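# Close the white door from inside until latched

## Task

From the room's inner side, push or pull the white door shut until its latch catches and holds it closed. Disturb nothing else, and finish with both grippers holding nothing, released and backed away from the door. The robot must stay upright and level; falling or ending on a tilt counts as failure. In the final second before scoring, once everything has settled, neither arm (hands included) nor the lift may touch anything, and the base may touch nothing movable such as a part, box, cart, lid or drawer; breaking this costs 0.15 once.

## Robot and tools

Robot: the LinearBot is an omnidirectional wheeled base with a column roughly 1.7 m high. A carriage rides the column (lift_m) and holds two identical six-joint arms, left and right, each ending in a two-finger gripper. Arm bases sit about 0.57 m + lift_m above the floor; carriage parts hang some 0.15 m lower. A hand reaches up to 0.78 m from its shoulder but only about 0.38 m below its arm base. The hand is about 0.16 m long and 0.1 m wide (0.14 m open); the wrist camera sticks out 0.11 m on one side. Parked arm joints 1 to 6: 0, 0.05, 0.05, 1.45, 0, 0; parked, the robot is about 0.85 m wide and 0.65 m long.

Cameras: carriage_camera (fixed, forward, tilted about 20 degrees down), left_wrist_camera and right_wrist_camera (looking past the fingertips).

Frames: base frame has its origin on the floor below the base centre, x forward, y left, z up, metres. left_hand and right_hand in results are positions in this frame of the point between the finger pads; quat_wxyz rotates base axes into hand axes (hand z along the fingers, y the opening direction; (1,0,0,0) means pointing straight up with joints 1, 5, 6 at 0). Readings tend to show the hand higher than it really is, especially at long reach. base_odometry is in the frame of the base at scene start, counts wheel turns only (slip counts as travel), heading in rad, left positive, -3.142 to 3.142.

Tool move: one action per call, plus optional cameras.
- base: an object with exactly one key, each a relative offset from where the base last reported itself: translate_m (metres, forward positive, -2 to 2), strafe_m (metres, left positive, -2 to 2), rotate_rad (radians, counter-clockwise positive, -6.3 to 6.3).
- joints: an object of absolute targets keyed by name, any subset: lift_m (0 to 1 m); for each arm, prefix left_ or right_: joint1_rad (-2.617 to 3.054, yaw about vertical, 0 forward, positive left), joint2_rad (0 to 3.141 shoulder: 0 upper arm back and level, 1.57 upright, 3.14 forward level), joint3_rad (0 to 3.141 elbow, 0 folded, 3.14 straight), joint4_rad (-1.57 to 1.57 wrist pitch, positive lifts fingertips), joint5_rad (-1.57 to 1.57 wrist yaw, positive turns fingertips right), joint6_rad (-2.094 to 2.094 roll, positive clockwise seen from forearm), gripper_m (0 to 0.093 m pad gap). Omitted joints keep their previous targets.
- speeds: caps for this action only: translate_m and strafe_m 0.02 to 0.5 m/s, rotate_rad 0.05 to 1.57 rad/s, lift_m 0.08 to 0.25 m/s (top values are defaults).
- min_time_s: 0.1 to 8 s, the minimum duration of each arm and gripper motion; slows and straightens arm moves.
- cameras: list from carriage_camera, left_wrist_camera, right_wrist_camera, all; omitted or null gives all, [] gives none.
No action may exceed 15 s; base drives time out after 14 s. An unknown key makes a call invalid; an out-of-range value is refused, and a refusal or a stop cancels the remaining robot calls in that reply.

Tool wait: seconds 0 to 10, optional cameras; robot keeps its current commands and the state is returned.

Tool zoom_image: camera name and region [x0, y0, x1, y1] in pixels of that camera's latest image, top-left origin, at most 504 by 504.

Tool read_manual: section "licences" returns URDF licence text only.

Tool finished_scene: scene (integer 1 to 3) ends the current scene irreversibly; later calls in the reply act on the next scene, whose task is given in the result. Scene 1 is practice.

Results: the pictures line lists the images in order (frames may lag the state slightly). move shows done or the worst status. base_status and joint_status per motion: done (base wheels turned fully, even if slipping), off_target (stopped short, may still push), contact_stop or time_out (target dropped, holding), not_followed (a self-collision check blocked an arm's targets; the gripper still moves), limit_stop_at_motor_heat. on_its_own lists uncommanded behaviour; "held at" is a target, not a reading. motor_effort is percent of maximum, bracket is the action's peak; drive_wheels sign is meaningless. A falling lift_m effort while lowering means a hand rests on something. Joint torques list arm joints 1 to 6, including gravity; joints 1 to 3 wrap at ±28 N m. Motor temperatures list each arm's six joints then gripper. MOTOR HOT appears at 75 °C; at 100 °C an OVER-TEMPERATURE FAULT drops that arm for 30 to 60 s or more. Grippers read 0.000 to 0.002 when shut on nothing and slightly narrower than a hard part gripped firmly; release by commanding well above the reading.

Cautions: the base stops on wheel resistance but ignores the arms, so a drive can bend an arm against the door. Arms never stop on contact and spring to targets when freed. If pinned, back off about 0.2 m the way you came. Keep the carriage low and arms close when pushing to avoid tipping; only images reveal a lean. Never let the arms collide or press on each other; if both are blocked, resend one arm's current readings with joint 1 turned away, then the other. Park arms to cool them. Close the door gently, not as a slam, and at the end leave arms and lift touching nothing and the base clear of movable objects. Thinking time lets the simulation run on under the last command.

Each tool is called after "Request:" by a JSON object that holds its "op" and its "data", one argument or row to a line.

## Session

Request:
{"op": "move", "data": {

}}

Scene clock: 0.00 s.
Joint torques (N m): no reading
Motor temperatures (°C): left_arm=[31 34 39 31 28 30 27] | right_arm=[32 35 36 31 30 29 31]
base_odometry: x=+0.000 y=+0.000 heading=+0.000
base_status: not commanded
joint_positions: lift_m=+0.300 left_joint1_rad=-0.003 left_joint2_rad=+0.052 left_joint3_rad=+0.038 left_joint4_rad=+1.430 left_joint5_rad=-0.033 left_joint6_rad=+0.031 left_gripper_m=+0.09396 right_joint1_rad=+0.000 right_joint2_rad=+0.035 right_joint3_rad=+0.040 right_joint4_rad=+1.434 right_joint5_rad=-0.028 right_joint6_rad=-0.032 right_gripper_m=+0.09396
joint_status: not commanded
motor_effort: lift_m=+18 drive_wheels=+1
left_hand: x=+0.2549 y=+0.3027 z=+1.3074 quat_wxyz=(+0.997, -0.015, +0.077, +0.015) (m; base frame)
right_hand: x=+0.2482 y=-0.2924 z=+1.3082 quat_wxyz=(+0.998, -0.015, +0.065, -0.015) (m; base frame)
pictures: carriage_camera, left_wrist_camera, right_wrist_camera
Images, in order (width x height): carriage_camera 672x504, left_wrist_camera 672x504, right_wrist_camera 672x504.

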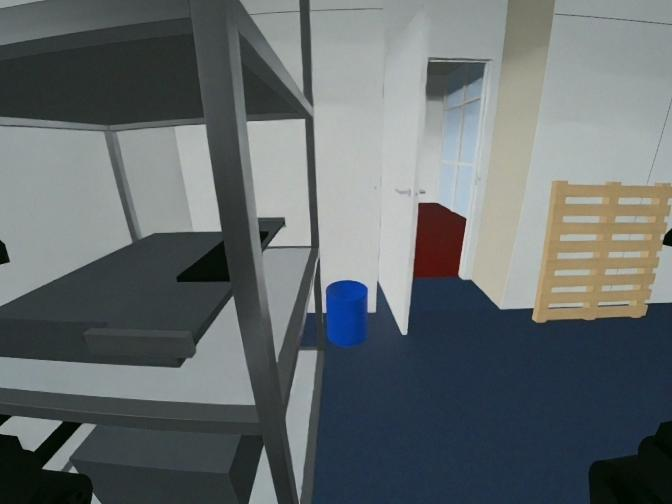

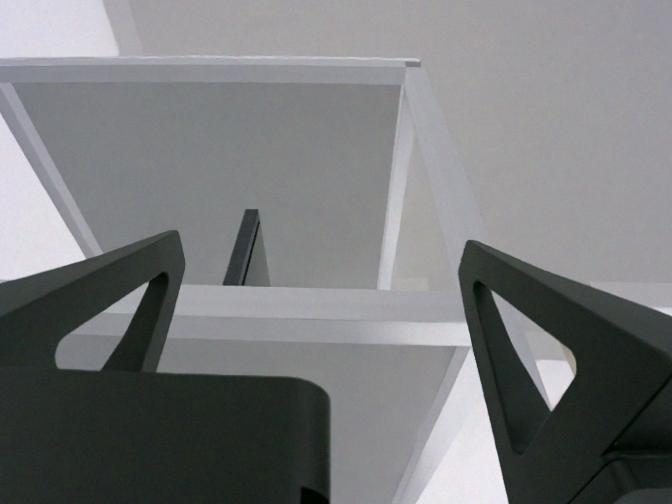

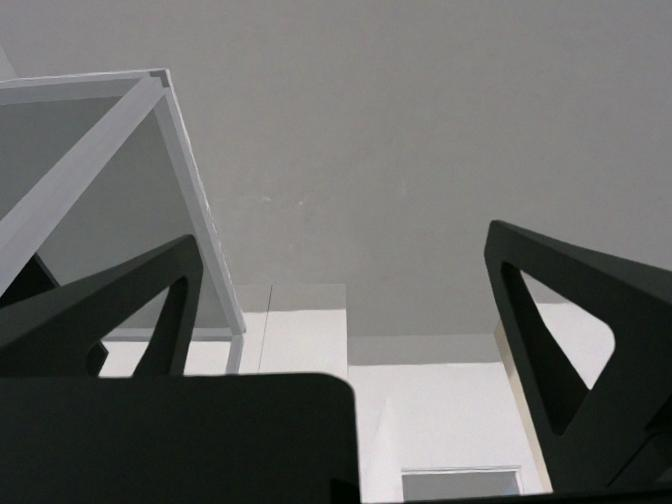

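Request:
{"op": "move", "data": {
  "base": {"strafe_m": -0.65},
  "cameras": ["carriage_camera"]
}}

Request:
{"op": "move", "data": {
  "base": {"translate_m": 0.7},
  "joints": {"left_gripper_m": 0.0},
  "cameras": ["carriage_camera"]
}}

Scene clock: 38.00 s.
Joint torques (N m): left_arm=[-0.29 3.95 5.57 -0.09 0.12 0.06] | right_arm=[-0.16 3.9 5.94 -0.2 -0.07 -0.04]
Motor temperatures (°C): left_arm=[31 35 42 31 28 30 27] | right_arm=[32 37 37 31 30 29 31]
move: done
base_odometry: x=-0.001 y=-0.650 heading=-0.001
base_status: done
joint_positions: lift_m=+0.300 left_joint1_rad=-0.003 left_joint2_rad=+0.052 left_joint3_rad=+0.038 left_joint4_rad=+1.430 left_joint5_rad=-0.033 left_joint6_rad=+0.031 left_gripper_m=+0.09396 right_joint1_rad=+0.001 right_joint2_rad=+0.035 right_joint3_rad=+0.040 right_joint4_rad=+1.434 right_joint5_rad=-0.028 right_joint6_rad=-0.032 right_gripper_m=+0.09396
joint_status: not commanded
motor_effort: lift_m=+18(18) drive_wheels=-2(18)
left_hand: x=+0.2549 y=+0.3027 z=+1.3074 quat_wxyz=(+0.997, -0.015, +0.077, +0.015) (m; base frame)
right_hand: x=+0.2482 y=-0.2924 z=+1.3082 quat_wxyz=(+0.998, -0.015, +0.065, -0.015) (m; base frame)
pictures: carriage_camera
Images, in order (width x height): carriage_camera 672x504.

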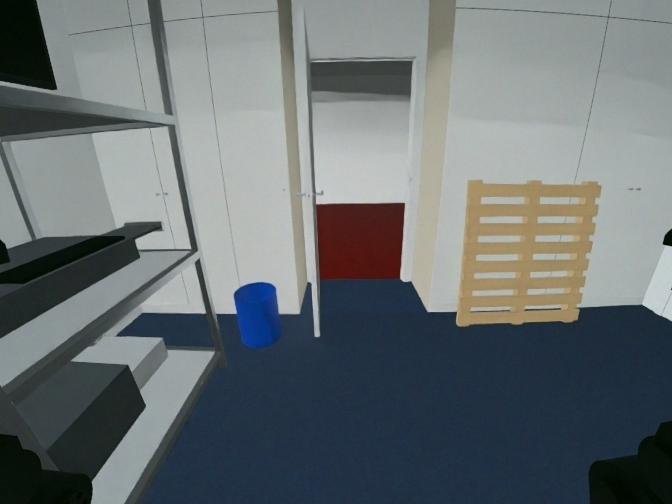

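Scene clock: 41.63 s.
Joint torques (N m): left_arm=[-0.17 4 5.59 -0.09 0.1 0.06] | right_arm=[-0.14 3.82 6.01 -0.19 -0.05 -0.05]
Motor temperatures (°C): left_arm=[31 35 42 31 28 30 27] | right_arm=[32 37 37 30 30 29 31]
move: done
base_odometry: x=+0.699 y=-0.651 heading=-0.001
base_status: done
joint_positions: lift_m=+0.300 left_joint1_rad=-0.003 left_joint2_rad=+0.052 left_joint3_rad=+0.038 left_joint4_rad=+1.429 left_joint5_rad=-0.033 left_joint6_rad=+0.031 left_gripper_m=+0.00060 right_joint1_rad=+0.001 right_joint2_rad=+0.035 right_joint3_rad=+0.040 right_joint4_rad=+1.433 right_joint5_rad=-0.028 right_joint6_rad=-0.032 right_gripper_m=+0.09396
joint_status: all done
motor_effort: lift_m=+18(18) drive_wheels=-1(16)
left_hand: x=+0.2552 y=+0.3027 z=+1.3074 quat_wxyz=(+0.997, -0.015, +0.078, +0.015) (m; base frame)
right_hand: x=+0.2486 y=-0.2924 z=+1.3082 quat_wxyz=(+0.998, -0.015, +0.066, -0.015) (m; base frame)
pictures: carriage_camera
Images, in order (width x height): carriage_camera 672x504.

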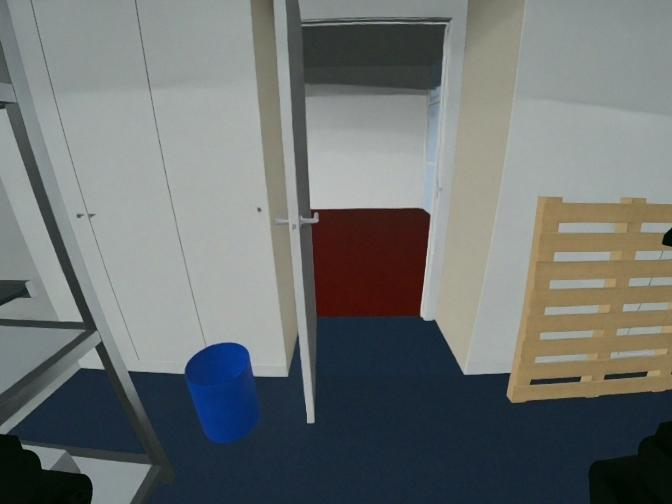

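Request:
{"op": "move", "data": {
  "joints": {"lift_m": 0.35, "left_joint1_rad": 0, "left_joint2_rad": 2.094, "left_joint3_rad": 1.57, "left_joint4_rad": 0.524, "left_joint5_rad": 0, "left_joint6_rad": 0},
  "min_time_s": 2,
  "cameras": ["carriage_camera","left_wrist_camera"]
}}

Request:
{"op": "move", "data": {
  "base": {"translate_m": 0.42},
  "speeds": {"translate_m": 0.2},
  "cameras": ["carriage_camera","left_wrist_camera"]
}}

Scene clock: 66.57 s.
Joint torques (N m): left_arm=[0.13 -12.44 9.47 1.89 0.3 -0.1] | right_arm=[-0.2 3.88 5.98 -0.17 -0.06 -0.04]
Motor temperatures (°C): left_arm=[31 35 43 31 28 30 27] | right_arm=[32 37 37 30 30 29 31]
move: done
base_odometry: x=+0.699 y=-0.651 heading=-0.001
base_status: not commanded
joint_positions: lift_m=+0.350 left_joint1_rad=-0.003 left_joint2_rad=+2.087 left_joint3_rad=+1.542 left_joint4_rad=+0.531 left_joint5_rad=-0.016 left_joint6_rad=+0.012 left_gripper_m=+0.00060 right_joint1_rad=+0.001 right_joint2_rad=+0.035 right_joint3_rad=+0.040 right_joint4_rad=+1.433 right_joint5_rad=-0.028 right_joint6_rad=-0.032 right_gripper_m=+0.09396
joint_status: all done
motor_effort: lift_m=+17(21) drive_wheels=-2(6)
left_hand: x=+0.8519 y=+0.2982 z=+1.1944 quat_wxyz=(+0.702, +0.000, +0.712, +0.009) (m; base frame)
right_hand: x=+0.2486 y=-0.2924 z=+1.3582 quat_wxyz=(+0.998, -0.015, +0.066, -0.015) (m; base frame)
pictures: carriage_camera, left_wrist_camera
Images, in order (width x height): carriage_camera 672x504, left_wrist_camera 672x504.

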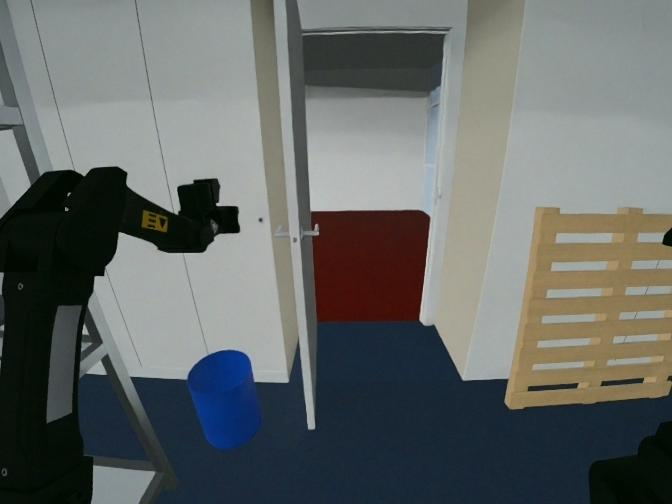

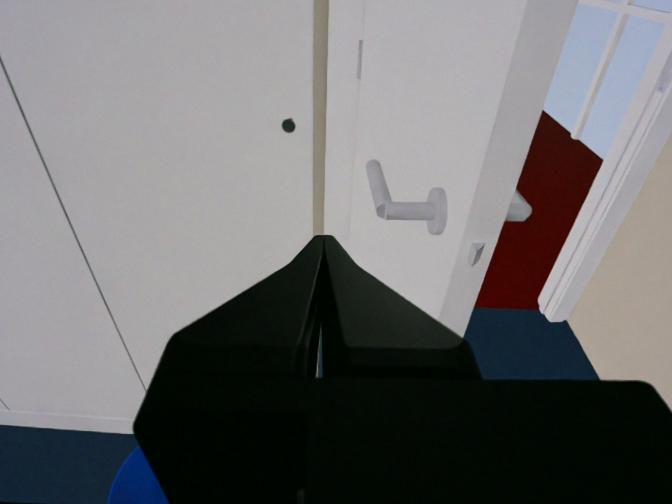

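Scene clock: 69.83 s.
Joint torques (N m): left_arm=[0.13 -12.51 9.46 1.93 0.28 -0.1] | right_arm=[-0.12 3.88 5.96 -0.21 -0.05 -0.03]
Motor temperatures (°C): left_arm=[31 36 44 32 28 30 27] | right_arm=[32 37 37 30 30 29 31]
move: done
base_odometry: x=+1.119 y=-0.652 heading=-0.001
base_status: done
joint_positions: lift_m=+0.350 left_joint1_rad=-0.003 left_joint2_rad=+2.087 left_joint3_rad=+1.542 left_joint4_rad=+0.527 left_joint5_rad=-0.015 left_joint6_rad=+0.012 left_gripper_m=+0.00060 right_joint1_rad=+0.001 right_joint2_rad=+0.035 right_joint3_rad=+0.040 right_joint4_rad=+1.433 right_joint5_rad=-0.028 right_joint6_rad=-0.032 right_gripper_m=+0.09396
joint_status: not commanded
motor_effort: lift_m=+18(18) drive_wheels=+4(12)
left_hand: x=+0.8519 y=+0.2982 z=+1.1933 quat_wxyz=(+0.700, +0.000, +0.714, +0.009) (m; base frame)
right_hand: x=+0.2486 y=-0.2924 z=+1.3582 quat_wxyz=(+0.998, -0.015, +0.066, -0.015) (m; base frame)
pictures: carriage_camera, left_wrist_camera
Images, in order (width x height): carriage_camera 672x504, left_wrist_camera 672x504.

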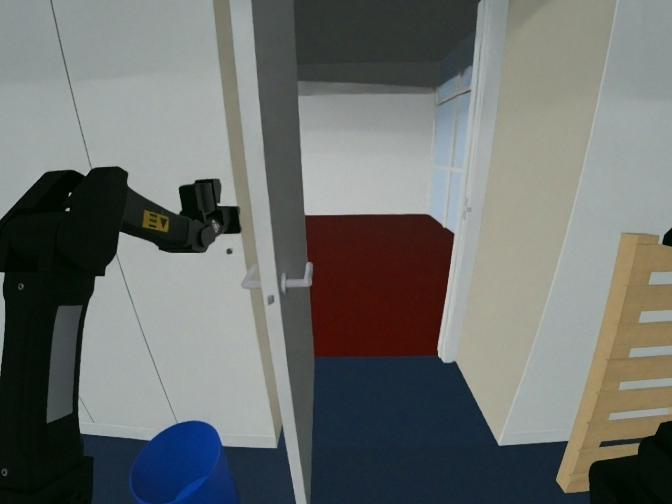

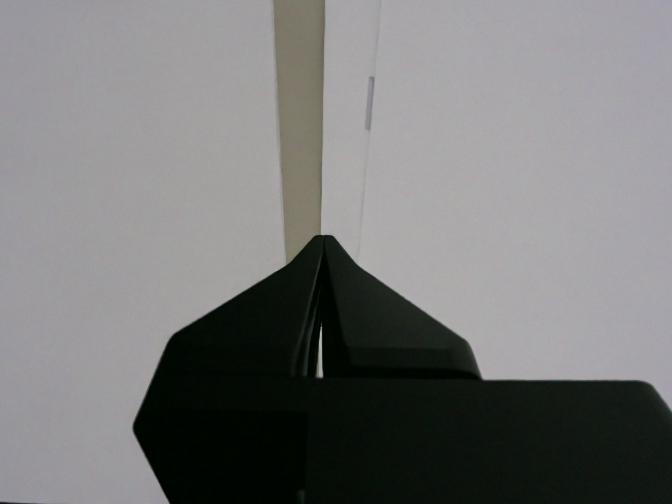

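Request:
{"op": "move", "data": {
  "base": {"strafe_m": -0.35},
  "speeds": {"strafe_m": 0.15},
  "cameras": ["carriage_camera","left_wrist_camera"]
}}

Scene clock: 78.23 s.
Joint torques (N m): left_arm=[0.01 -12.56 9.43 1.96 0.27 -0.03] | right_arm=[-0.23 3.9 5.98 -0.18 -0.06 -0.06]
Motor temperatures (°C): left_arm=[31 39 46 34 28 30 28] | right_arm=[32 37 37 30 30 29 31]
move: done
base_odometry: x=+1.119 y=-1.002 heading=-0.001
base_status: done
joint_positions: lift_m=+0.350 left_joint1_rad=+0.000 left_joint2_rad=+2.087 left_joint3_rad=+1.542 left_joint4_rad=+0.526 left_joint5_rad=-0.013 left_joint6_rad=+0.007 left_gripper_m=+0.00059 right_joint1_rad=+0.001 right_joint2_rad=+0.035 right_joint3_rad=+0.040 right_joint4_rad=+1.433 right_joint5_rad=-0.028 right_joint6_rad=-0.032 right_gripper_m=+0.09396
joint_status: not commanded
motor_effort: lift_m=+18(18) drive_wheels=+0(14)
left_hand: x=+0.8519 y=+0.2995 z=+1.1930 quat_wxyz=(+0.700, -0.002, +0.714, +0.007) (m; base frame)
right_hand: x=+0.2486 y=-0.2924 z=+1.3582 quat_wxyz=(+0.998, -0.015, +0.066, -0.015) (m; base frame)
pictures: carriage_camera, left_wrist_camera
Images, in order (width x height): carriage_camera 672x504, left_wrist_camera 672x504.

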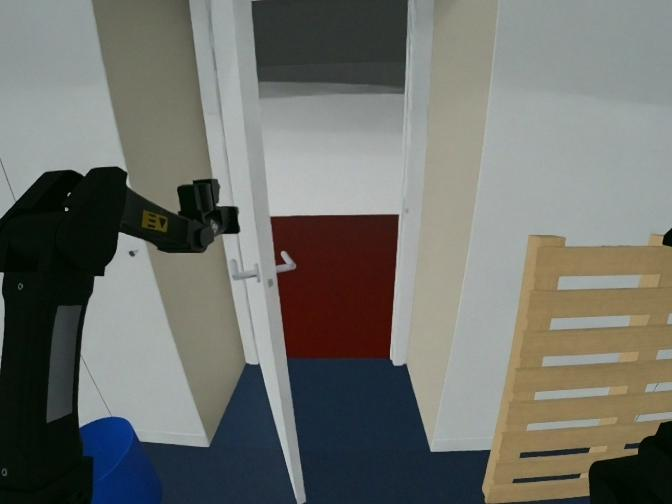

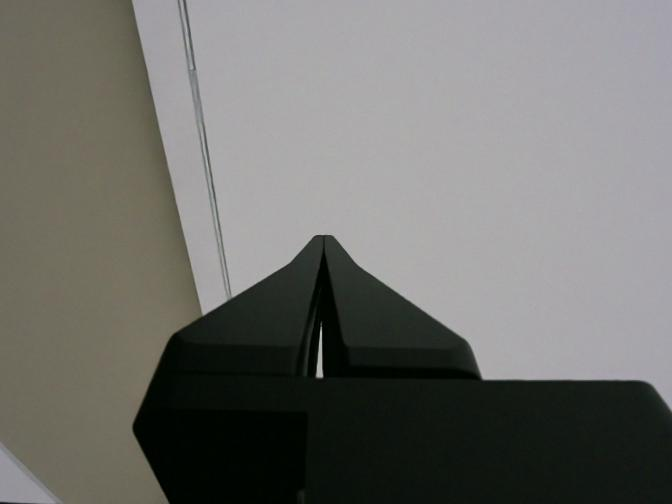

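Request:
{"op": "move", "data": {
  "base": {"translate_m": 0.12},
  "speeds": {"translate_m": 0.15},
  "cameras": []
}}

Request:
{"op": "move", "data": {
  "base": {"strafe_m": -0.25},
  "speeds": {"strafe_m": 0.15},
  "cameras": ["carriage_camera"]
}}

Scene clock: 85.10 s.
Joint torques (N m): left_arm=[-0.79 -12.37 9.43 1.96 0.29 -0.01] | right_arm=[-0.12 3.79 6.02 -0.24 -0.07 -0.05]
Motor temperatures (°C): left_arm=[31 41 47 34 28 30 28] | right_arm=[31 37 37 30 30 29 31]
move: done
base_odometry: x=+1.239 y=-1.002 heading=-0.002
base_status: done
joint_positions: lift_m=+0.350 left_joint1_rad=+0.007 left_joint2_rad=+2.087 left_joint3_rad=+1.542 left_joint4_rad=+0.525 left_joint5_rad=-0.016 left_joint6_rad=+0.005 left_gripper_m=+0.00059 right_joint1_rad=+0.001 right_joint2_rad=+0.035 right_joint3_rad=+0.040 right_joint4_rad=+1.432 right_joint5_rad=-0.028 right_joint6_rad=-0.032 right_gripper_m=+0.09396
joint_status: not commanded
motor_effort: lift_m=+18(18) drive_wheels=+3(14)
left_hand: x=+0.8519 y=+0.3044 z=+1.1930 quat_wxyz=(+0.700, -0.006, +0.714, +0.010) (m; base frame)
right_hand: x=+0.2487 y=-0.2924 z=+1.3582 quat_wxyz=(+0.998, -0.015, +0.066, -0.015) (m; base frame)
pictures: none
No camera images: "cameras" was empty.

Scene clock: 87.73 s.
Joint torques (N m): left_arm=[-0.05 -12.46 9.32 1.97 0.29 0.07] | right_arm=[-0.16 3.88 6.01 -0.16 -0.09 -0.04]
Motor temperatures (°C): left_arm=[31 41 48 35 28 30 28] | right_arm=[31 37 37 30 30 29 31]
move: done
base_odometry: x=+1.239 y=-1.252 heading=-0.002
base_status: done
joint_positions: lift_m=+0.350 left_joint1_rad=+0.000 left_joint2_rad=+2.087 left_joint3_rad=+1.542 left_joint4_rad=+0.525 left_joint5_rad=-0.014 left_joint6_rad=+0.002 left_gripper_m=+0.00059 right_joint1_rad=+0.001 right_joint2_rad=+0.035 right_joint3_rad=+0.040 right_joint4_rad=+1.432 right_joint5_rad=-0.028 right_joint6_rad=-0.032 right_gripper_m=+0.09396
joint_status: not commanded
motor_effort: lift_m=+18(18) drive_wheels=+1(14)
left_hand: x=+0.8519 y=+0.2996 z=+1.1930 quat_wxyz=(+0.700, -0.004, +0.714, +0.006) (m; base frame)
right_hand: x=+0.2487 y=-0.2924 z=+1.3582 quat_wxyz=(+0.998, -0.015, +0.066, -0.015) (m; base frame)
pictures: carriage_camera
Images, in order (width x height): carriage_camera 672x504.

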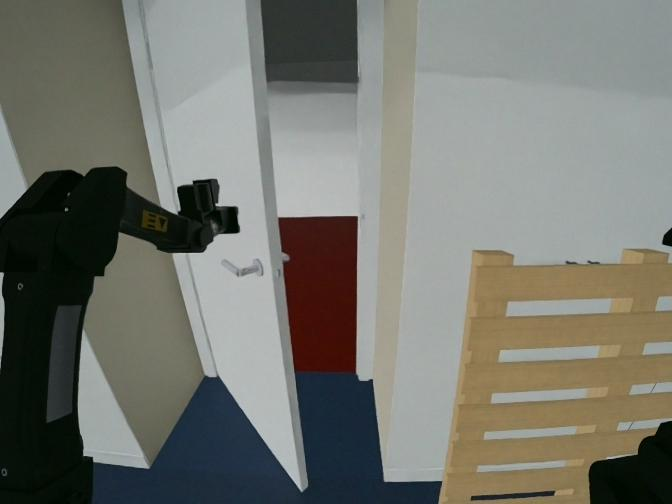

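Request:
{"op": "move", "data": {
  "base": {"translate_m": 0.22},
  "speeds": {"translate_m": 0.15},
  "cameras": []
}}

Request:
{"op": "move", "data": {
  "base": {"strafe_m": 0.2},
  "cameras": []
}}

Request:
{"op": "move", "data": {
  "joints": {"left_joint1_rad": -0.4},
  "min_time_s": 2,
  "cameras": ["carriage_camera"]
}}

Scene clock: 101.17 s.
Joint torques (N m): left_arm=[-0.36 -12.57 9.35 1.98 0.31 0.02] | right_arm=[-0.16 3.93 5.91 -0.19 -0.05 -0.05]
Motor temperatures (°C): left_arm=[31 44 50 36 28 30 28] | right_arm=[31 37 37 30 30 29 31]
move: done
base_odometry: x=+1.459 y=-1.253 heading=-0.002
base_status: done
joint_positions: lift_m=+0.350 left_joint1_rad=+0.004 left_joint2_rad=+2.087 left_joint3_rad=+1.542 left_joint4_rad=+0.524 left_joint5_rad=-0.015 left_joint6_rad=+0.002 left_gripper_m=+0.00059 right_joint1_rad=+0.001 right_joint2_rad=+0.035 right_joint3_rad=+0.040 right_joint4_rad=+1.432 right_joint5_rad=-0.028 right_joint6_rad=-0.032 right_gripper_m=+0.09396
joint_status: not commanded
motor_effort: lift_m=+17(18) drive_wheels=+5(13)
left_hand: x=+0.8519 y=+0.3022 z=+1.1928 quat_wxyz=(+0.699, -0.006, +0.715, +0.008) (m; base frame)
right_hand: x=+0.2487 y=-0.2924 z=+1.3582 quat_wxyz=(+0.998, -0.015, +0.066, -0.015) (m; base frame)
pictures: none
No camera images: "cameras" was empty.

Scene clock: 103.30 s.
Joint torques (N m): left_arm=[-0.29 -12.4 9.4 1.94 0.28 0] | right_arm=[-0.02 3.84 5.97 -0.16 -0.04 -0.04]
Motor temperatures (°C): left_arm=[31 44 50 36 28 30 28] | right_arm=[31 37 37 30 30 29 31]
move: done
base_odometry: x=+1.460 y=-1.053 heading=-0.002
base_status: done
joint_positions: lift_m=+0.350 left_joint1_rad=+0.004 left_joint2_rad=+2.087 left_joint3_rad=+1.542 left_joint4_rad=+0.524 left_joint5_rad=-0.013 left_joint6_rad=+0.002 left_gripper_m=+0.00059 right_joint1_rad=+0.000 right_joint2_rad=+0.035 right_joint3_rad=+0.040 right_joint4_rad=+1.432 right_joint5_rad=-0.028 right_joint6_rad=-0.032 right_gripper_m=+0.09396
joint_status: not commanded
motor_effort: lift_m=+17(18) drive_wheels=+0(12)
left_hand: x=+0.8519 y=+0.3019 z=+1.1928 quat_wxyz=(+0.699, -0.005, +0.715, +0.007) (m; base frame)
right_hand: x=+0.2487 y=-0.2924 z=+1.3582 quat_wxyz=(+0.998, -0.015, +0.066, -0.015) (m; base frame)
pictures: none
No camera images: "cameras" was empty.

Scene clock: 105.60 s.
Joint torques (N m): left_arm=[-0.49 -12.51 9.42 1.97 0.22 0.02] | right_arm=[-0.06 3.85 5.97 -0.18 -0.06 -0.05]
Motor temperatures (°C): left_arm=[31 44 50 36 28 30 28] | right_arm=[31 37 37 30 30 29 31]
move: done
base_odometry: x=+1.460 y=-1.053 heading=-0.002
base_status: not commanded
joint_positions: lift_m=+0.350 left_joint1_rad=-0.396 left_joint2_rad=+2.087 left_joint3_rad=+1.542 left_joint4_rad=+0.524 left_joint5_rad=-0.012 left_joint6_rad=+0.002 left_gripper_m=+0.00059 right_joint1_rad=+0.000 right_joint2_rad=+0.035 right_joint3_rad=+0.040 right_joint4_rad=+1.432 right_joint5_rad=-0.028 right_joint6_rad=-0.032 right_gripper_m=+0.09396
joint_status: all done
motor_effort: lift_m=+17(18) drive_wheels=+0(2)
left_hand: x=+0.8035 y=+0.0535 z=+1.1928 quat_wxyz=(+0.687, +0.137, +0.701, -0.133) (m; base frame)
right_hand: x=+0.2487 y=-0.2924 z=+1.3582 quat_wxyz=(+0.998, -0.015, +0.066, -0.015) (m; base frame)
pictures: carriage_camera
Images, in order (width x height): carriage_camera 672x504.

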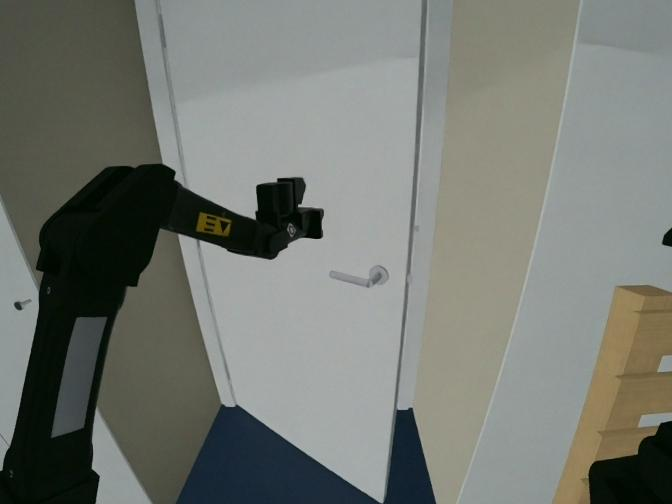

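Request:
{"op": "move", "data": {
  "base": {"translate_m": -0.05},
  "cameras": []
}}

Request:
{"op": "move", "data": {
  "base": {"strafe_m": 0.1},
  "joints": {"left_joint1_rad": 0, "left_joint2_rad": 0.05, "left_joint3_rad": 0.05, "left_joint4_rad": 1.45, "right_gripper_m": 0.0},
  "min_time_s": 2,
  "cameras": []
}}

Request:
{"op": "move", "data": {
  "joints": {"right_joint1_rad": 0, "right_joint2_rad": 2.094, "right_joint3_rad": 1.57, "right_joint4_rad": 0.524, "right_joint5_rad": 0, "right_joint6_rad": 0},
  "min_time_s": 2,
  "cameras": ["carriage_camera"]
}}

Scene clock: 118.67 s.
Joint torques (N m): left_arm=[-0.31 -12.45 9.4 1.96 0.25 0.05] | right_arm=[-0.16 3.88 6.01 -0.16 -0.05 -0.03]
Motor temperatures (°C): left_arm=[31 46 51 37 28 30 28] | right_arm=[31 37 38 30 30 29 31]
move: done
base_odometry: x=+1.410 y=-1.052 heading=-0.002
base_status: done
joint_positions: lift_m=+0.350 left_joint1_rad=-0.398 left_joint2_rad=+2.087 left_joint3_rad=+1.543 left_joint4_rad=+0.523 left_joint5_rad=-0.011 left_joint6_rad=+0.002 left_gripper_m=+0.00059 right_joint1_rad=+0.000 right_joint2_rad=+0.035 right_joint3_rad=+0.040 right_joint4_rad=+1.432 right_joint5_rad=-0.028 right_joint6_rad=-0.032 right_gripper_m=+0.09396
joint_status: not commanded
motor_effort: lift_m=+17(18) drive_wheels=-1(10)
left_hand: x=+0.8030 y=+0.0520 z=+1.1930 quat_wxyz=(+0.687, +0.138, +0.701, -0.134) (m; base frame)
right_hand: x=+0.2488 y=-0.2924 z=+1.3582 quat_wxyz=(+0.998, -0.015, +0.067, -0.015) (m; base frame)
pictures: none
No camera images: "cameras" was empty.

Scene clock: 121.00 s.
Joint torques (N m): left_arm=[0.21 2.99 4.68 0.06 0.25 0] | right_arm=[-0.08 3.82 5.98 -0.16 -0.05 -0.04]
Motor temperatures (°C): left_arm=[31 46 51 37 28 30 28] | right_arm=[31 37 38 30 30 29 31]
move: done
base_odometry: x=+1.410 y=-0.952 heading=-0.002
base_status: done
joint_positions: lift_m=+0.350 left_joint1_rad=-0.006 left_joint2_rad=+0.057 left_joint3_rad=+0.057 left_joint4_rad=+1.434 left_joint5_rad=-0.011 left_joint6_rad=+0.002 left_gripper_m=+0.00059 right_joint1_rad=-0.001 right_joint2_rad=+0.035 right_joint3_rad=+0.040 right_joint4_rad=+1.432 right_joint5_rad=-0.028 right_joint6_rad=-0.032 right_gripper_m=+0.00010
joint_status: all done
motor_effort: lift_m=+17(18) drive_wheels=+0(10)
left_hand: x=+0.2503 y=+0.2988 z=+1.3627 quat_wxyz=(+0.998, -0.005, +0.069, -0.001) (m; base frame)
right_hand: x=+0.2488 y=-0.2924 z=+1.3582 quat_wxyz=(+0.998, -0.015, +0.067, -0.016) (m; base frame)
pictures: none
No camera images: "cameras" was empty.

Scene clock: 123.47 s.
Joint torques (N m): left_arm=[0.29 3.21 4.62 0.02 0.24 0.02] | right_arm=[2.65 -10.36 10.29 1.95 -0.79 -0.02]
Motor temperatures (°C): left_arm=[31 45 50 36 28 30 28] | right_arm=[31 37 38 30 30 29 31]
move: off_target
base_odometry: x=+1.410 y=-0.952 heading=-0.002
base_status: not commanded
joint_positions: lift_m=+0.350 left_joint1_rad=-0.006 left_joint2_rad=+0.056 left_joint3_rad=+0.056 left_joint4_rad=+1.442 left_joint5_rad=-0.010 left_joint6_rad=+0.002 left_gripper_m=+0.00059 right_joint1_rad=-0.030 right_joint2_rad=+2.077 right_joint3_rad=+1.544 right_joint4_rad=+0.549 right_joint5_rad=+0.076 right_joint6_rad=-0.002 right_gripper_m=+0.00008
joint_status: right_joint1_rad off_target (ended at -0.030, target +0.000); right_joint5_rad off_target (ended at +0.076, target +0.000); the others done
motor_effort: lift_m=+17(18) drive_wheels=+0(4)
left_hand: x=+0.2482 y=+0.2987 z=+1.3629 quat_wxyz=(+0.998, -0.005, +0.064, -0.001) (m; base frame)
right_hand: x=+0.8494 y=-0.3292 z=+1.2058 quat_wxyz=(+0.711, +0.037, +0.701, -0.038) (m; base frame)
pictures: carriage_camera
Images, in order (width x height): carriage_camera 672x504.

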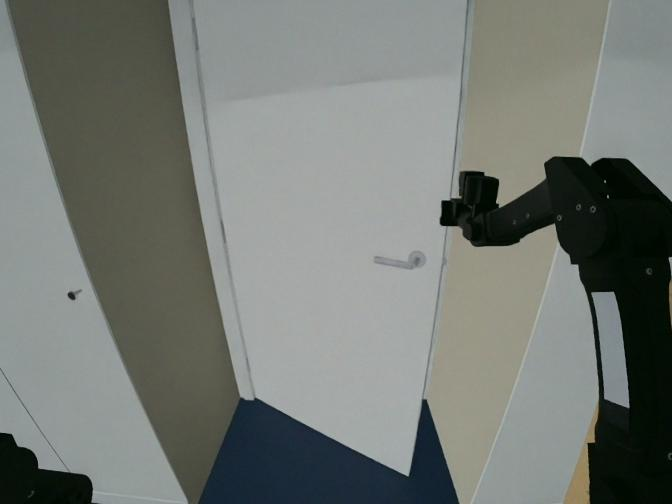

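Request:
{"op": "move", "data": {
  "base": {"translate_m": -0.2},
  "speeds": {"translate_m": 0.15},
  "cameras": ["carriage_camera", "right_wrist_camera"]
}}

Request:
{"op": "move", "data": {
  "joints": {"right_joint1_rad": 0.22, "right_joint5_rad": 0.22},
  "min_time_s": 1,
  "cameras": ["carriage_camera", "right_wrist_camera"]
}}

Scene clock: 132.90 s.
Joint torques (N m): left_arm=[0.31 3.21 4.59 0.06 0.24 0] | right_arm=[0.34 -10.81 10.4 2.17 -0.19 -0.03]
Motor temperatures (°C): left_arm=[31 43 48 35 28 30 28] | right_arm=[31 40 39 32 30 29 31]
move: done
base_odometry: x=+1.210 y=-0.952 heading=-0.002
base_status: done
joint_positions: lift_m=+0.350 left_joint1_rad=-0.006 left_joint2_rad=+0.056 left_joint3_rad=+0.056 left_joint4_rad=+1.443 left_joint5_rad=-0.010 left_joint6_rad=+0.002 left_gripper_m=+0.00059 right_joint1_rad=-0.004 right_joint2_rad=+2.077 right_joint3_rad=+1.545 right_joint4_rad=+0.529 right_joint5_rad=+0.012 right_joint6_rad=-0.002 right_gripper_m=+0.00008
joint_status: not commanded
on_its_own: right_joint1_rad moved +0.026 to your old target +0.000; right_joint5_rad moved -0.064 to your old target +0.000
motor_effort: lift_m=+18(18) drive_wheels=+0(12)
left_hand: x=+0.2480 y=+0.2987 z=+1.3629 quat_wxyz=(+0.998, -0.005, +0.064, -0.001) (m; base frame)
right_hand: x=+0.8506 y=-0.3018 z=+1.2013 quat_wxyz=(+0.706, +0.005, +0.708, -0.006) (m; base frame)
pictures: carriage_camera, right_wrist_camera
Images, in order (width x height): carriage_camera 672x504, right_wrist_camera 672x504.

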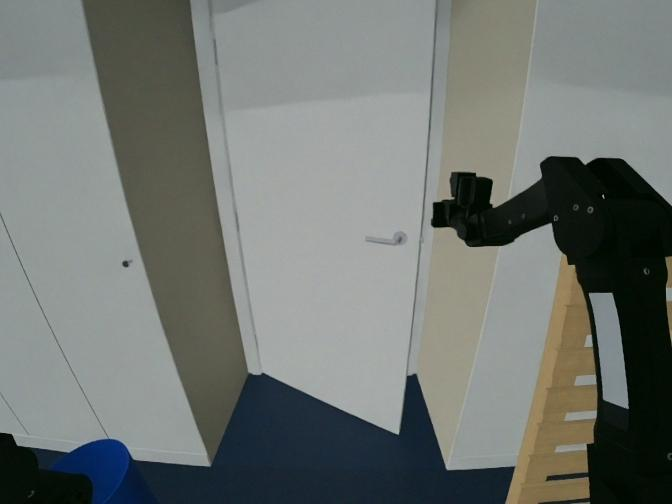

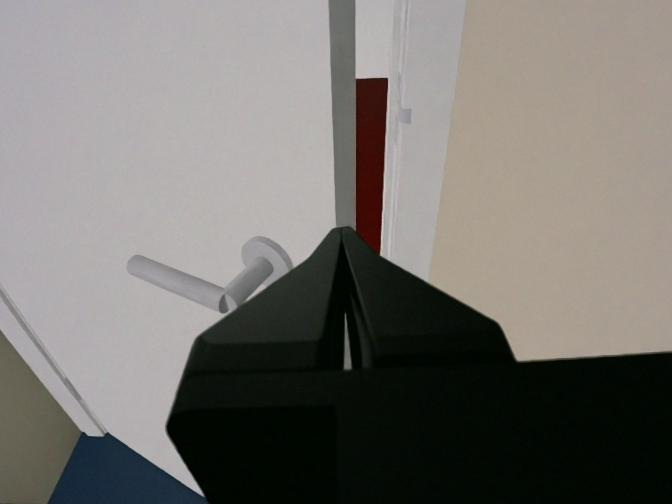

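Scene clock: 134.27 s.
Joint torques (N m): left_arm=[0.35 3.28 4.78 -0.02 0.19 0.04] | right_arm=[0.42 -10.62 10.26 2.16 0.03 -0.03]
Motor temperatures (°C): left_arm=[31 43 48 35 28 30 28] | right_arm=[31 41 39 33 30 29 31]
move: done
base_odometry: x=+1.210 y=-0.952 heading=-0.002
base_status: not commanded
joint_positions: lift_m=+0.350 left_joint1_rad=-0.006 left_joint2_rad=+0.056 left_joint3_rad=+0.056 left_joint4_rad=+1.443 left_joint5_rad=-0.010 left_joint6_rad=+0.002 left_gripper_m=+0.00059 right_joint1_rad=+0.215 right_joint2_rad=+2.077 right_joint3_rad=+1.545 right_joint4_rad=+0.529 right_joint5_rad=+0.206 right_joint6_rad=-0.002 right_gripper_m=+0.00008
joint_status: all done
motor_effort: lift_m=+18(18) drive_wheels=+0(3)
left_hand: x=+0.2480 y=+0.2987 z=+1.3629 quat_wxyz=(+0.998, -0.005, +0.064, -0.001) (m; base frame)
right_hand: x=+0.8400 y=-0.1966 z=+1.2013 quat_wxyz=(+0.706, -0.004, +0.708, +0.002) (m; base frame)
pictures: carriage_camera, right_wrist_camera
Images, in order (width x height): carriage_camera 672x504, right_wrist_camera 672x504.

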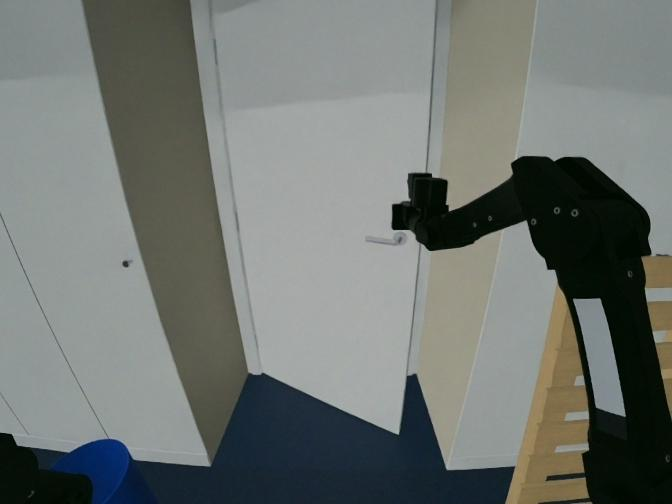

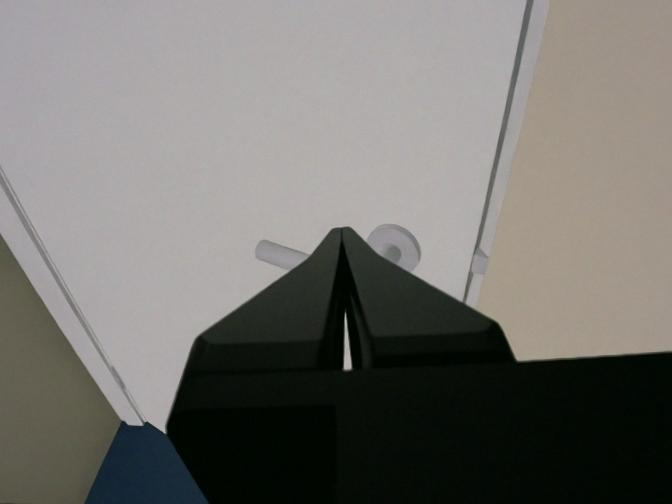

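Request:
{"op": "move", "data": {
  "joints": {"lift_m": 0.42},
  "base": {"translate_m": 0.5},
  "speeds": {"translate_m": 0.15},
  "cameras": ["carriage_camera", "right_wrist_camera"]
}}

Scene clock: 146.83 s.
Joint torques (N m): left_arm=[0.21 3.62 4.85 -0.03 0.23 0.02] | right_arm=[-0.77 -11.77 9.35 2.21 0.06 0]
Motor temperatures (°C): left_arm=[31 40 46 34 28 30 28] | right_arm=[31 44 40 35 30 29 31]
move: done
base_odometry: x=+1.710 y=-0.952 heading=-0.002
base_status: done
joint_positions: lift_m=+0.420 left_joint1_rad=-0.006 left_joint2_rad=+0.053 left_joint3_rad=+0.053 left_joint4_rad=+1.445 left_joint5_rad=-0.010 left_joint6_rad=+0.002 left_gripper_m=+0.00059 right_joint1_rad=+0.226 right_joint2_rad=+2.088 right_joint3_rad=+1.555 right_joint4_rad=+0.526 right_joint5_rad=+0.208 right_joint6_rad=-0.002 right_gripper_m=+0.00008
joint_status: all done
motor_effort: lift_m=+17(21) drive_wheels=+3(13)
left_hand: x=+0.2475 y=+0.2987 z=+1.4320 quat_wxyz=(+0.998, -0.005, +0.063, -0.001) (m; base frame)
right_hand: x=+0.8413 y=-0.1898 z=+1.2688 quat_wxyz=(+0.704, -0.007, +0.710, +0.005) (m; base frame)
pictures: carriage_camera, right_wrist_camera
Images, in order (width x height): carriage_camera 672x504, right_wrist_camera 672x504.

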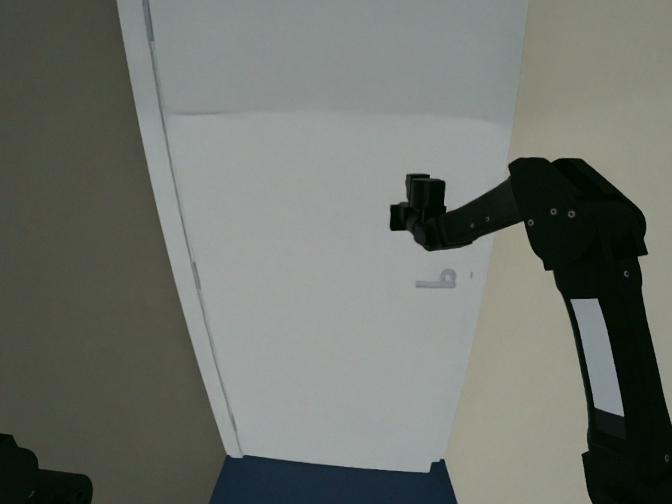

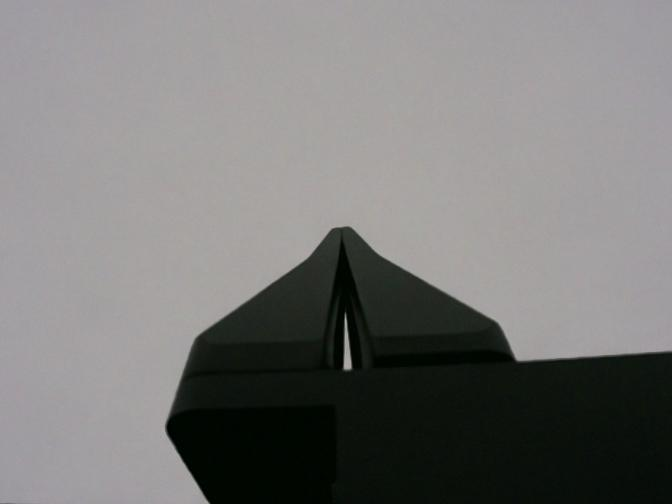

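Request:
{"op": "move", "data": {
  "base": {"translate_m": 0.08},
  "speeds": {"translate_m": 0.1},
  "cameras": ["carriage_camera"]
}}

Request:
{"op": "zoom_image", "data": {
  "camera": "carriage_camera",
  "region": [380, 220, 580, 500]
}}

Scene clock: 151.90 s.
Joint torques (N m): left_arm=[0.46 3.62 4.75 -0.13 0.23 0.02] | right_arm=[-0.72 -11.59 9.61 2.19 -0.05 -0.03]
Motor temperatures (°C): left_arm=[31 40 45 34 28 30 28] | right_arm=[31 46 41 35 30 29 31]
move: done
base_odometry: x=+1.790 y=-0.952 heading=-0.001
base_status: done
joint_positions: lift_m=+0.420 left_joint1_rad=-0.006 left_joint2_rad=+0.053 left_joint3_rad=+0.053 left_joint4_rad=+1.450 left_joint5_rad=-0.010 left_joint6_rad=+0.002 left_gripper_m=+0.00059 right_joint1_rad=+0.225 right_joint2_rad=+2.088 right_joint3_rad=+1.553 right_joint4_rad=+0.524 right_joint5_rad=+0.217 right_joint6_rad=-0.002 right_gripper_m=+0.00008
joint_status: not commanded
motor_effort: lift_m=+17(18) drive_wheels=+4(18)
left_hand: x=+0.2463 y=+0.2987 z=+1.4321 quat_wxyz=(+0.998, -0.005, +0.061, -0.002) (m; base frame)
right_hand: x=+0.8413 y=-0.1920 z=+1.2675 quat_wxyz=(+0.703, -0.004, +0.711, +0.001) (m; base frame)
pictures: carriage_camera
Images, in order (width x height): carriage_camera 672x504.

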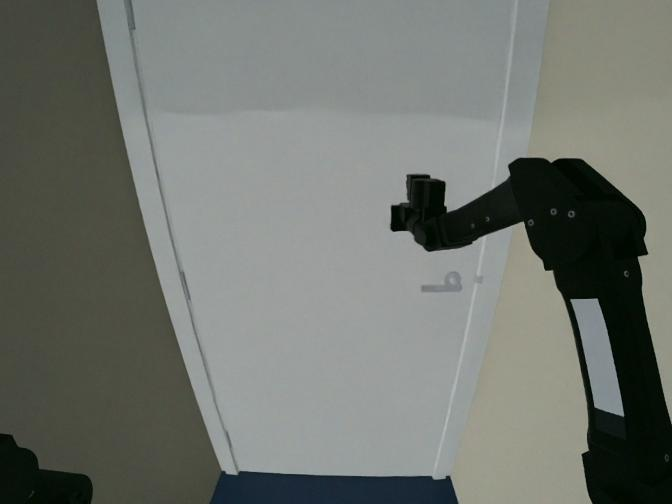

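Scaled by 1.800 from the camera's 672x504 image, which has a finer 960x720 frame.

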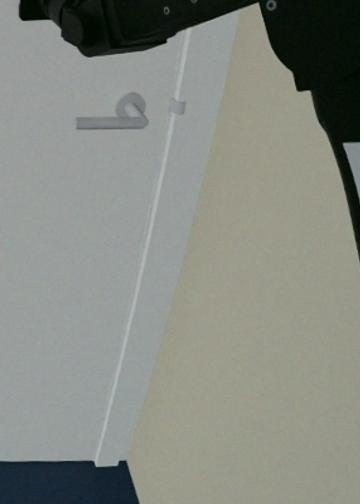

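Request:
{"op": "move", "data": {
  "base": {"translate_m": 0.05},
  "speeds": {"translate_m": 0.08},
  "cameras": ["carriage_camera"]
}}

Request:
{"op": "zoom_image", "data": {
  "camera": "carriage_camera",
  "region": [380, 220, 580, 500]
}}

Scene clock: 162.43 s.
Joint torques (N m): left_arm=[0.35 3.67 4.75 -0.14 0.22 0.01] | right_arm=[-7.17 0.81 14.39 4.94 -1.89 -0.05]
Motor temperatures (°C): left_arm=[31 39 44 33 28 30 28] | right_arm=[31 48 41 37 30 29 31]
move: done
base_odometry: x=+1.839 y=-0.952 heading=-0.002
base_status: done
joint_positions: lift_m=+0.420 left_joint1_rad=-0.006 left_joint2_rad=+0.053 left_joint3_rad=+0.053 left_joint4_rad=+1.451 left_joint5_rad=-0.010 left_joint6_rad=+0.002 left_gripper_m=+0.00059 right_joint1_rad=+0.295 right_joint2_rad=+1.958 right_joint3_rad=+1.503 right_joint4_rad=+0.271 right_joint5_rad=+0.419 right_joint6_rad=+0.001 right_gripper_m=+0.00007
joint_status: not commanded
motor_effort: lift_m=+17(18) drive_wheels=+16(22)
left_hand: x=+0.2458 y=+0.2987 z=+1.4322 quat_wxyz=(+0.998, -0.005, +0.060, -0.002) (m; base frame)
right_hand: x=+0.8031 y=-0.1913 z=+1.2623 quat_wxyz=(+0.642, +0.021, +0.764, -0.066) (m; base frame)
pictures: carriage_camera
Images, in order (width x height): carriage_camera 672x504.

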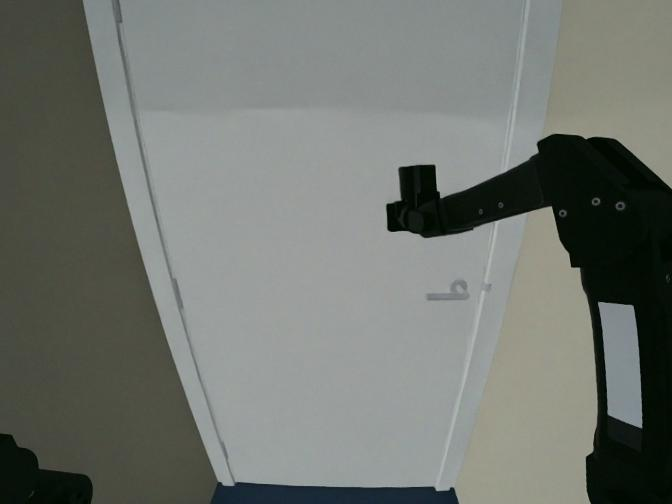

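Scaled by 1.800 from the camera's 672x504 image, which has a finer 960x720 frame.

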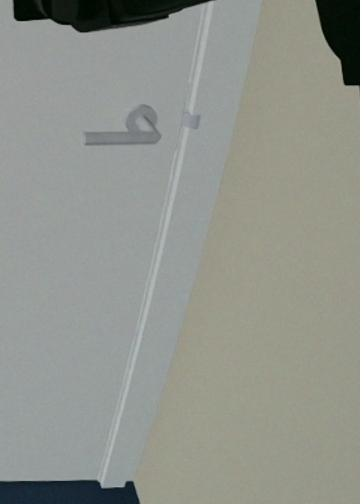

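Request:
{"op": "move", "data": {
  "base": {"translate_m": 0.04},
  "speeds": {"translate_m": 0.08},
  "cameras": ["carriage_camera"]
}}

Request:
{"op": "move", "data": {
  "base": {"translate_m": -0.3},
  "speeds": {"translate_m": 0.15},
  "cameras": ["carriage_camera"]
}}

Request:
{"op": "zoom_image", "data": {
  "camera": "carriage_camera",
  "region": [300, 200, 580, 480]
}}

Scene clock: 168.10 s.
Joint torques (N m): left_arm=[0.43 3.73 4.9 -0.16 0.23 0.01] | right_arm=[-13.42 8.4 14.49 7.43 -3.44 -0.09]
Motor temperatures (°C): left_arm=[31 38 44 33 28 30 28] | right_arm=[32 46 43 44 31 29 31]
move: done
base_odometry: x=+1.879 y=-0.952 heading=-0.002
base_status: done
joint_positions: lift_m=+0.420 left_joint1_rad=-0.006 left_joint2_rad=+0.053 left_joint3_rad=+0.053 left_joint4_rad=+1.452 left_joint5_rad=-0.010 left_joint6_rad=+0.002 left_gripper_m=+0.00059 right_joint1_rad=+0.361 right_joint2_rad=+1.879 right_joint3_rad=+1.503 right_joint4_rad=+0.039 right_joint5_rad=+0.592 right_joint6_rad=+0.006 right_gripper_m=+0.00006
joint_status: not commanded
motor_effort: lift_m=+17(18) drive_wheels=+22(30)
left_hand: x=+0.2456 y=+0.2987 z=+1.4322 quat_wxyz=(+0.998, -0.005, +0.059, -0.002) (m; base frame)
right_hand: x=+0.7678 y=-0.1912 z=+1.2596 quat_wxyz=(+0.587, +0.028, +0.798, -0.133) (m; base frame)
pictures: carriage_camera
Images, in order (width x height): carriage_camera 672x504.

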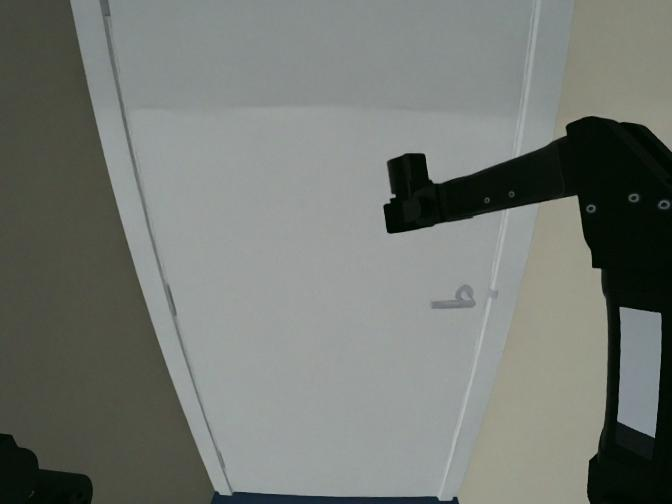

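Scene clock: 171.07 s.
Joint torques (N m): left_arm=[0.36 3.63 4.98 -0.11 0.22 0.02] | right_arm=[0.18 -11.3 10.43 2.23 -0.19 -0.11]
Motor temperatures (°C): left_arm=[31 38 44 33 28 30 28] | right_arm=[32 46 43 44 31 29 31]
move: done
base_odometry: x=+1.579 y=-0.952 heading=-0.003
base_status: done
joint_positions: lift_m=+0.420 left_joint1_rad=-0.006 left_joint2_rad=+0.053 left_joint3_rad=+0.052 left_joint4_rad=+1.451 left_joint5_rad=-0.009 left_joint6_rad=+0.002 left_gripper_m=+0.00059 right_joint1_rad=+0.217 right_joint2_rad=+2.085 right_joint3_rad=+1.543 right_joint4_rad=+0.516 right_joint5_rad=+0.232 right_joint6_rad=+0.006 right_gripper_m=+0.00008
joint_status: not commanded
motor_effort: lift_m=+17(18) drive_wheels=+4(17)
left_hand: x=+0.2459 y=+0.2986 z=+1.4321 quat_wxyz=(+0.998, -0.004, +0.060, -0.002) (m; base frame)
right_hand: x=+0.8407 y=-0.1995 z=+1.2625 quat_wxyz=(+0.698, +0.005, +0.716, -0.005) (m; base frame)
pictures: carriage_camera
Images, in order (width x height): carriage_camera 672x504.

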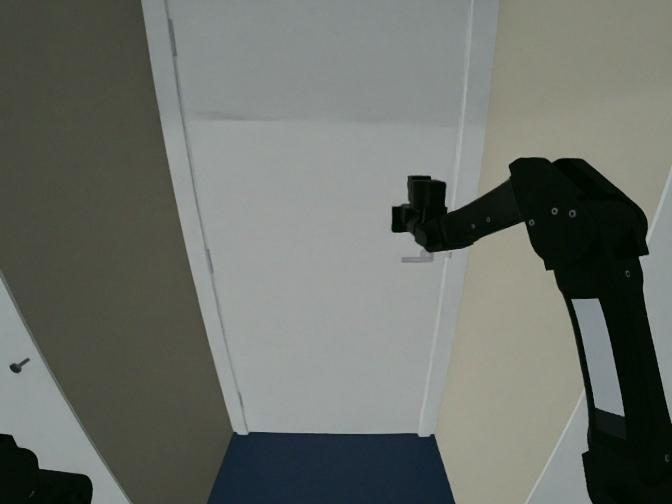

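Scaled by 1.800 from the camera's 672x504 image, which has a finer 960x720 frame.

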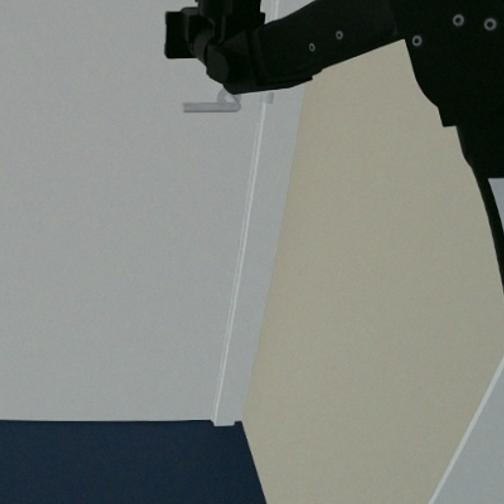

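Request:
{"op": "move", "data": {
  "base": {"translate_m": -0.2},
  "joints": {"right_joint1_rad": 0, "right_joint2_rad": 0.05, "right_joint3_rad": 0.05, "right_joint4_rad": 1.45, "right_joint5_rad": 0},
  "min_time_s": 2,
  "cameras": ["carriage_camera"]
}}

Request:
{"op": "finished_scene", "data": {
  "scene": 1,
  "done": true
}}

Scene clock: 182.40 s.
Joint torques (N m): left_arm=[0.31 3.52 4.96 -0.16 0.21 0.01] | right_arm=[-0.9 2.99 4.83 -0.06 -0.23 -0.11]
Motor temperatures (°C): left_arm=[31 37 43 33 28 30 28] | right_arm=[32 46 43 41 31 29 31]
move: done
base_odometry: x=+1.379 y=-0.951 heading=-0.003
base_status: done
joint_positions: lift_m=+0.420 left_joint1_rad=-0.006 left_joint2_rad=+0.053 left_joint3_rad=+0.052 left_joint4_rad=+1.452 left_joint5_rad=-0.009 left_joint6_rad=+0.002 left_gripper_m=+0.00059 right_joint1_rad=+0.008 right_joint2_rad=+0.059 right_joint3_rad=+0.059 right_joint4_rad=+1.438 right_joint5_rad=+0.013 right_joint6_rad=+0.006 right_gripper_m=+0.00008
joint_status: all done
motor_effort: lift_m=+17(18) drive_wheels=-2(13)
left_hand: x=+0.2457 y=+0.2986 z=+1.4321 quat_wxyz=(+0.998, -0.004, +0.059, -0.002) (m; base frame)
right_hand: x=+0.2492 y=-0.2992 z=+1.4334 quat_wxyz=(+0.998, +0.007, +0.066, +0.006) (m; base frame)
pictures: carriage_camera
Images, in order (width x height): carriage_camera 672x504.

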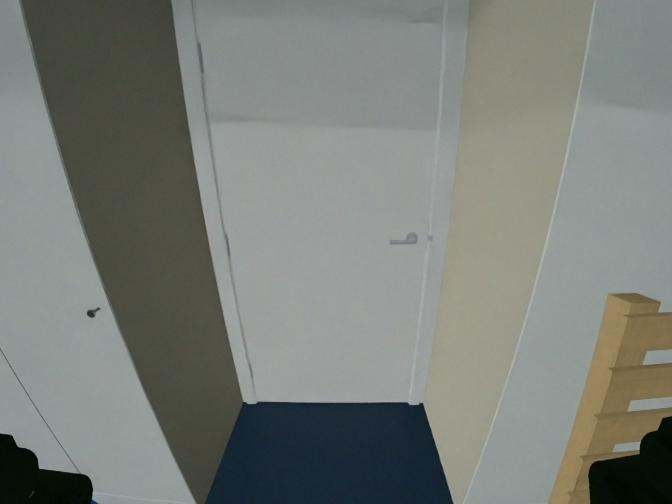

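The scene is finished: the task was done.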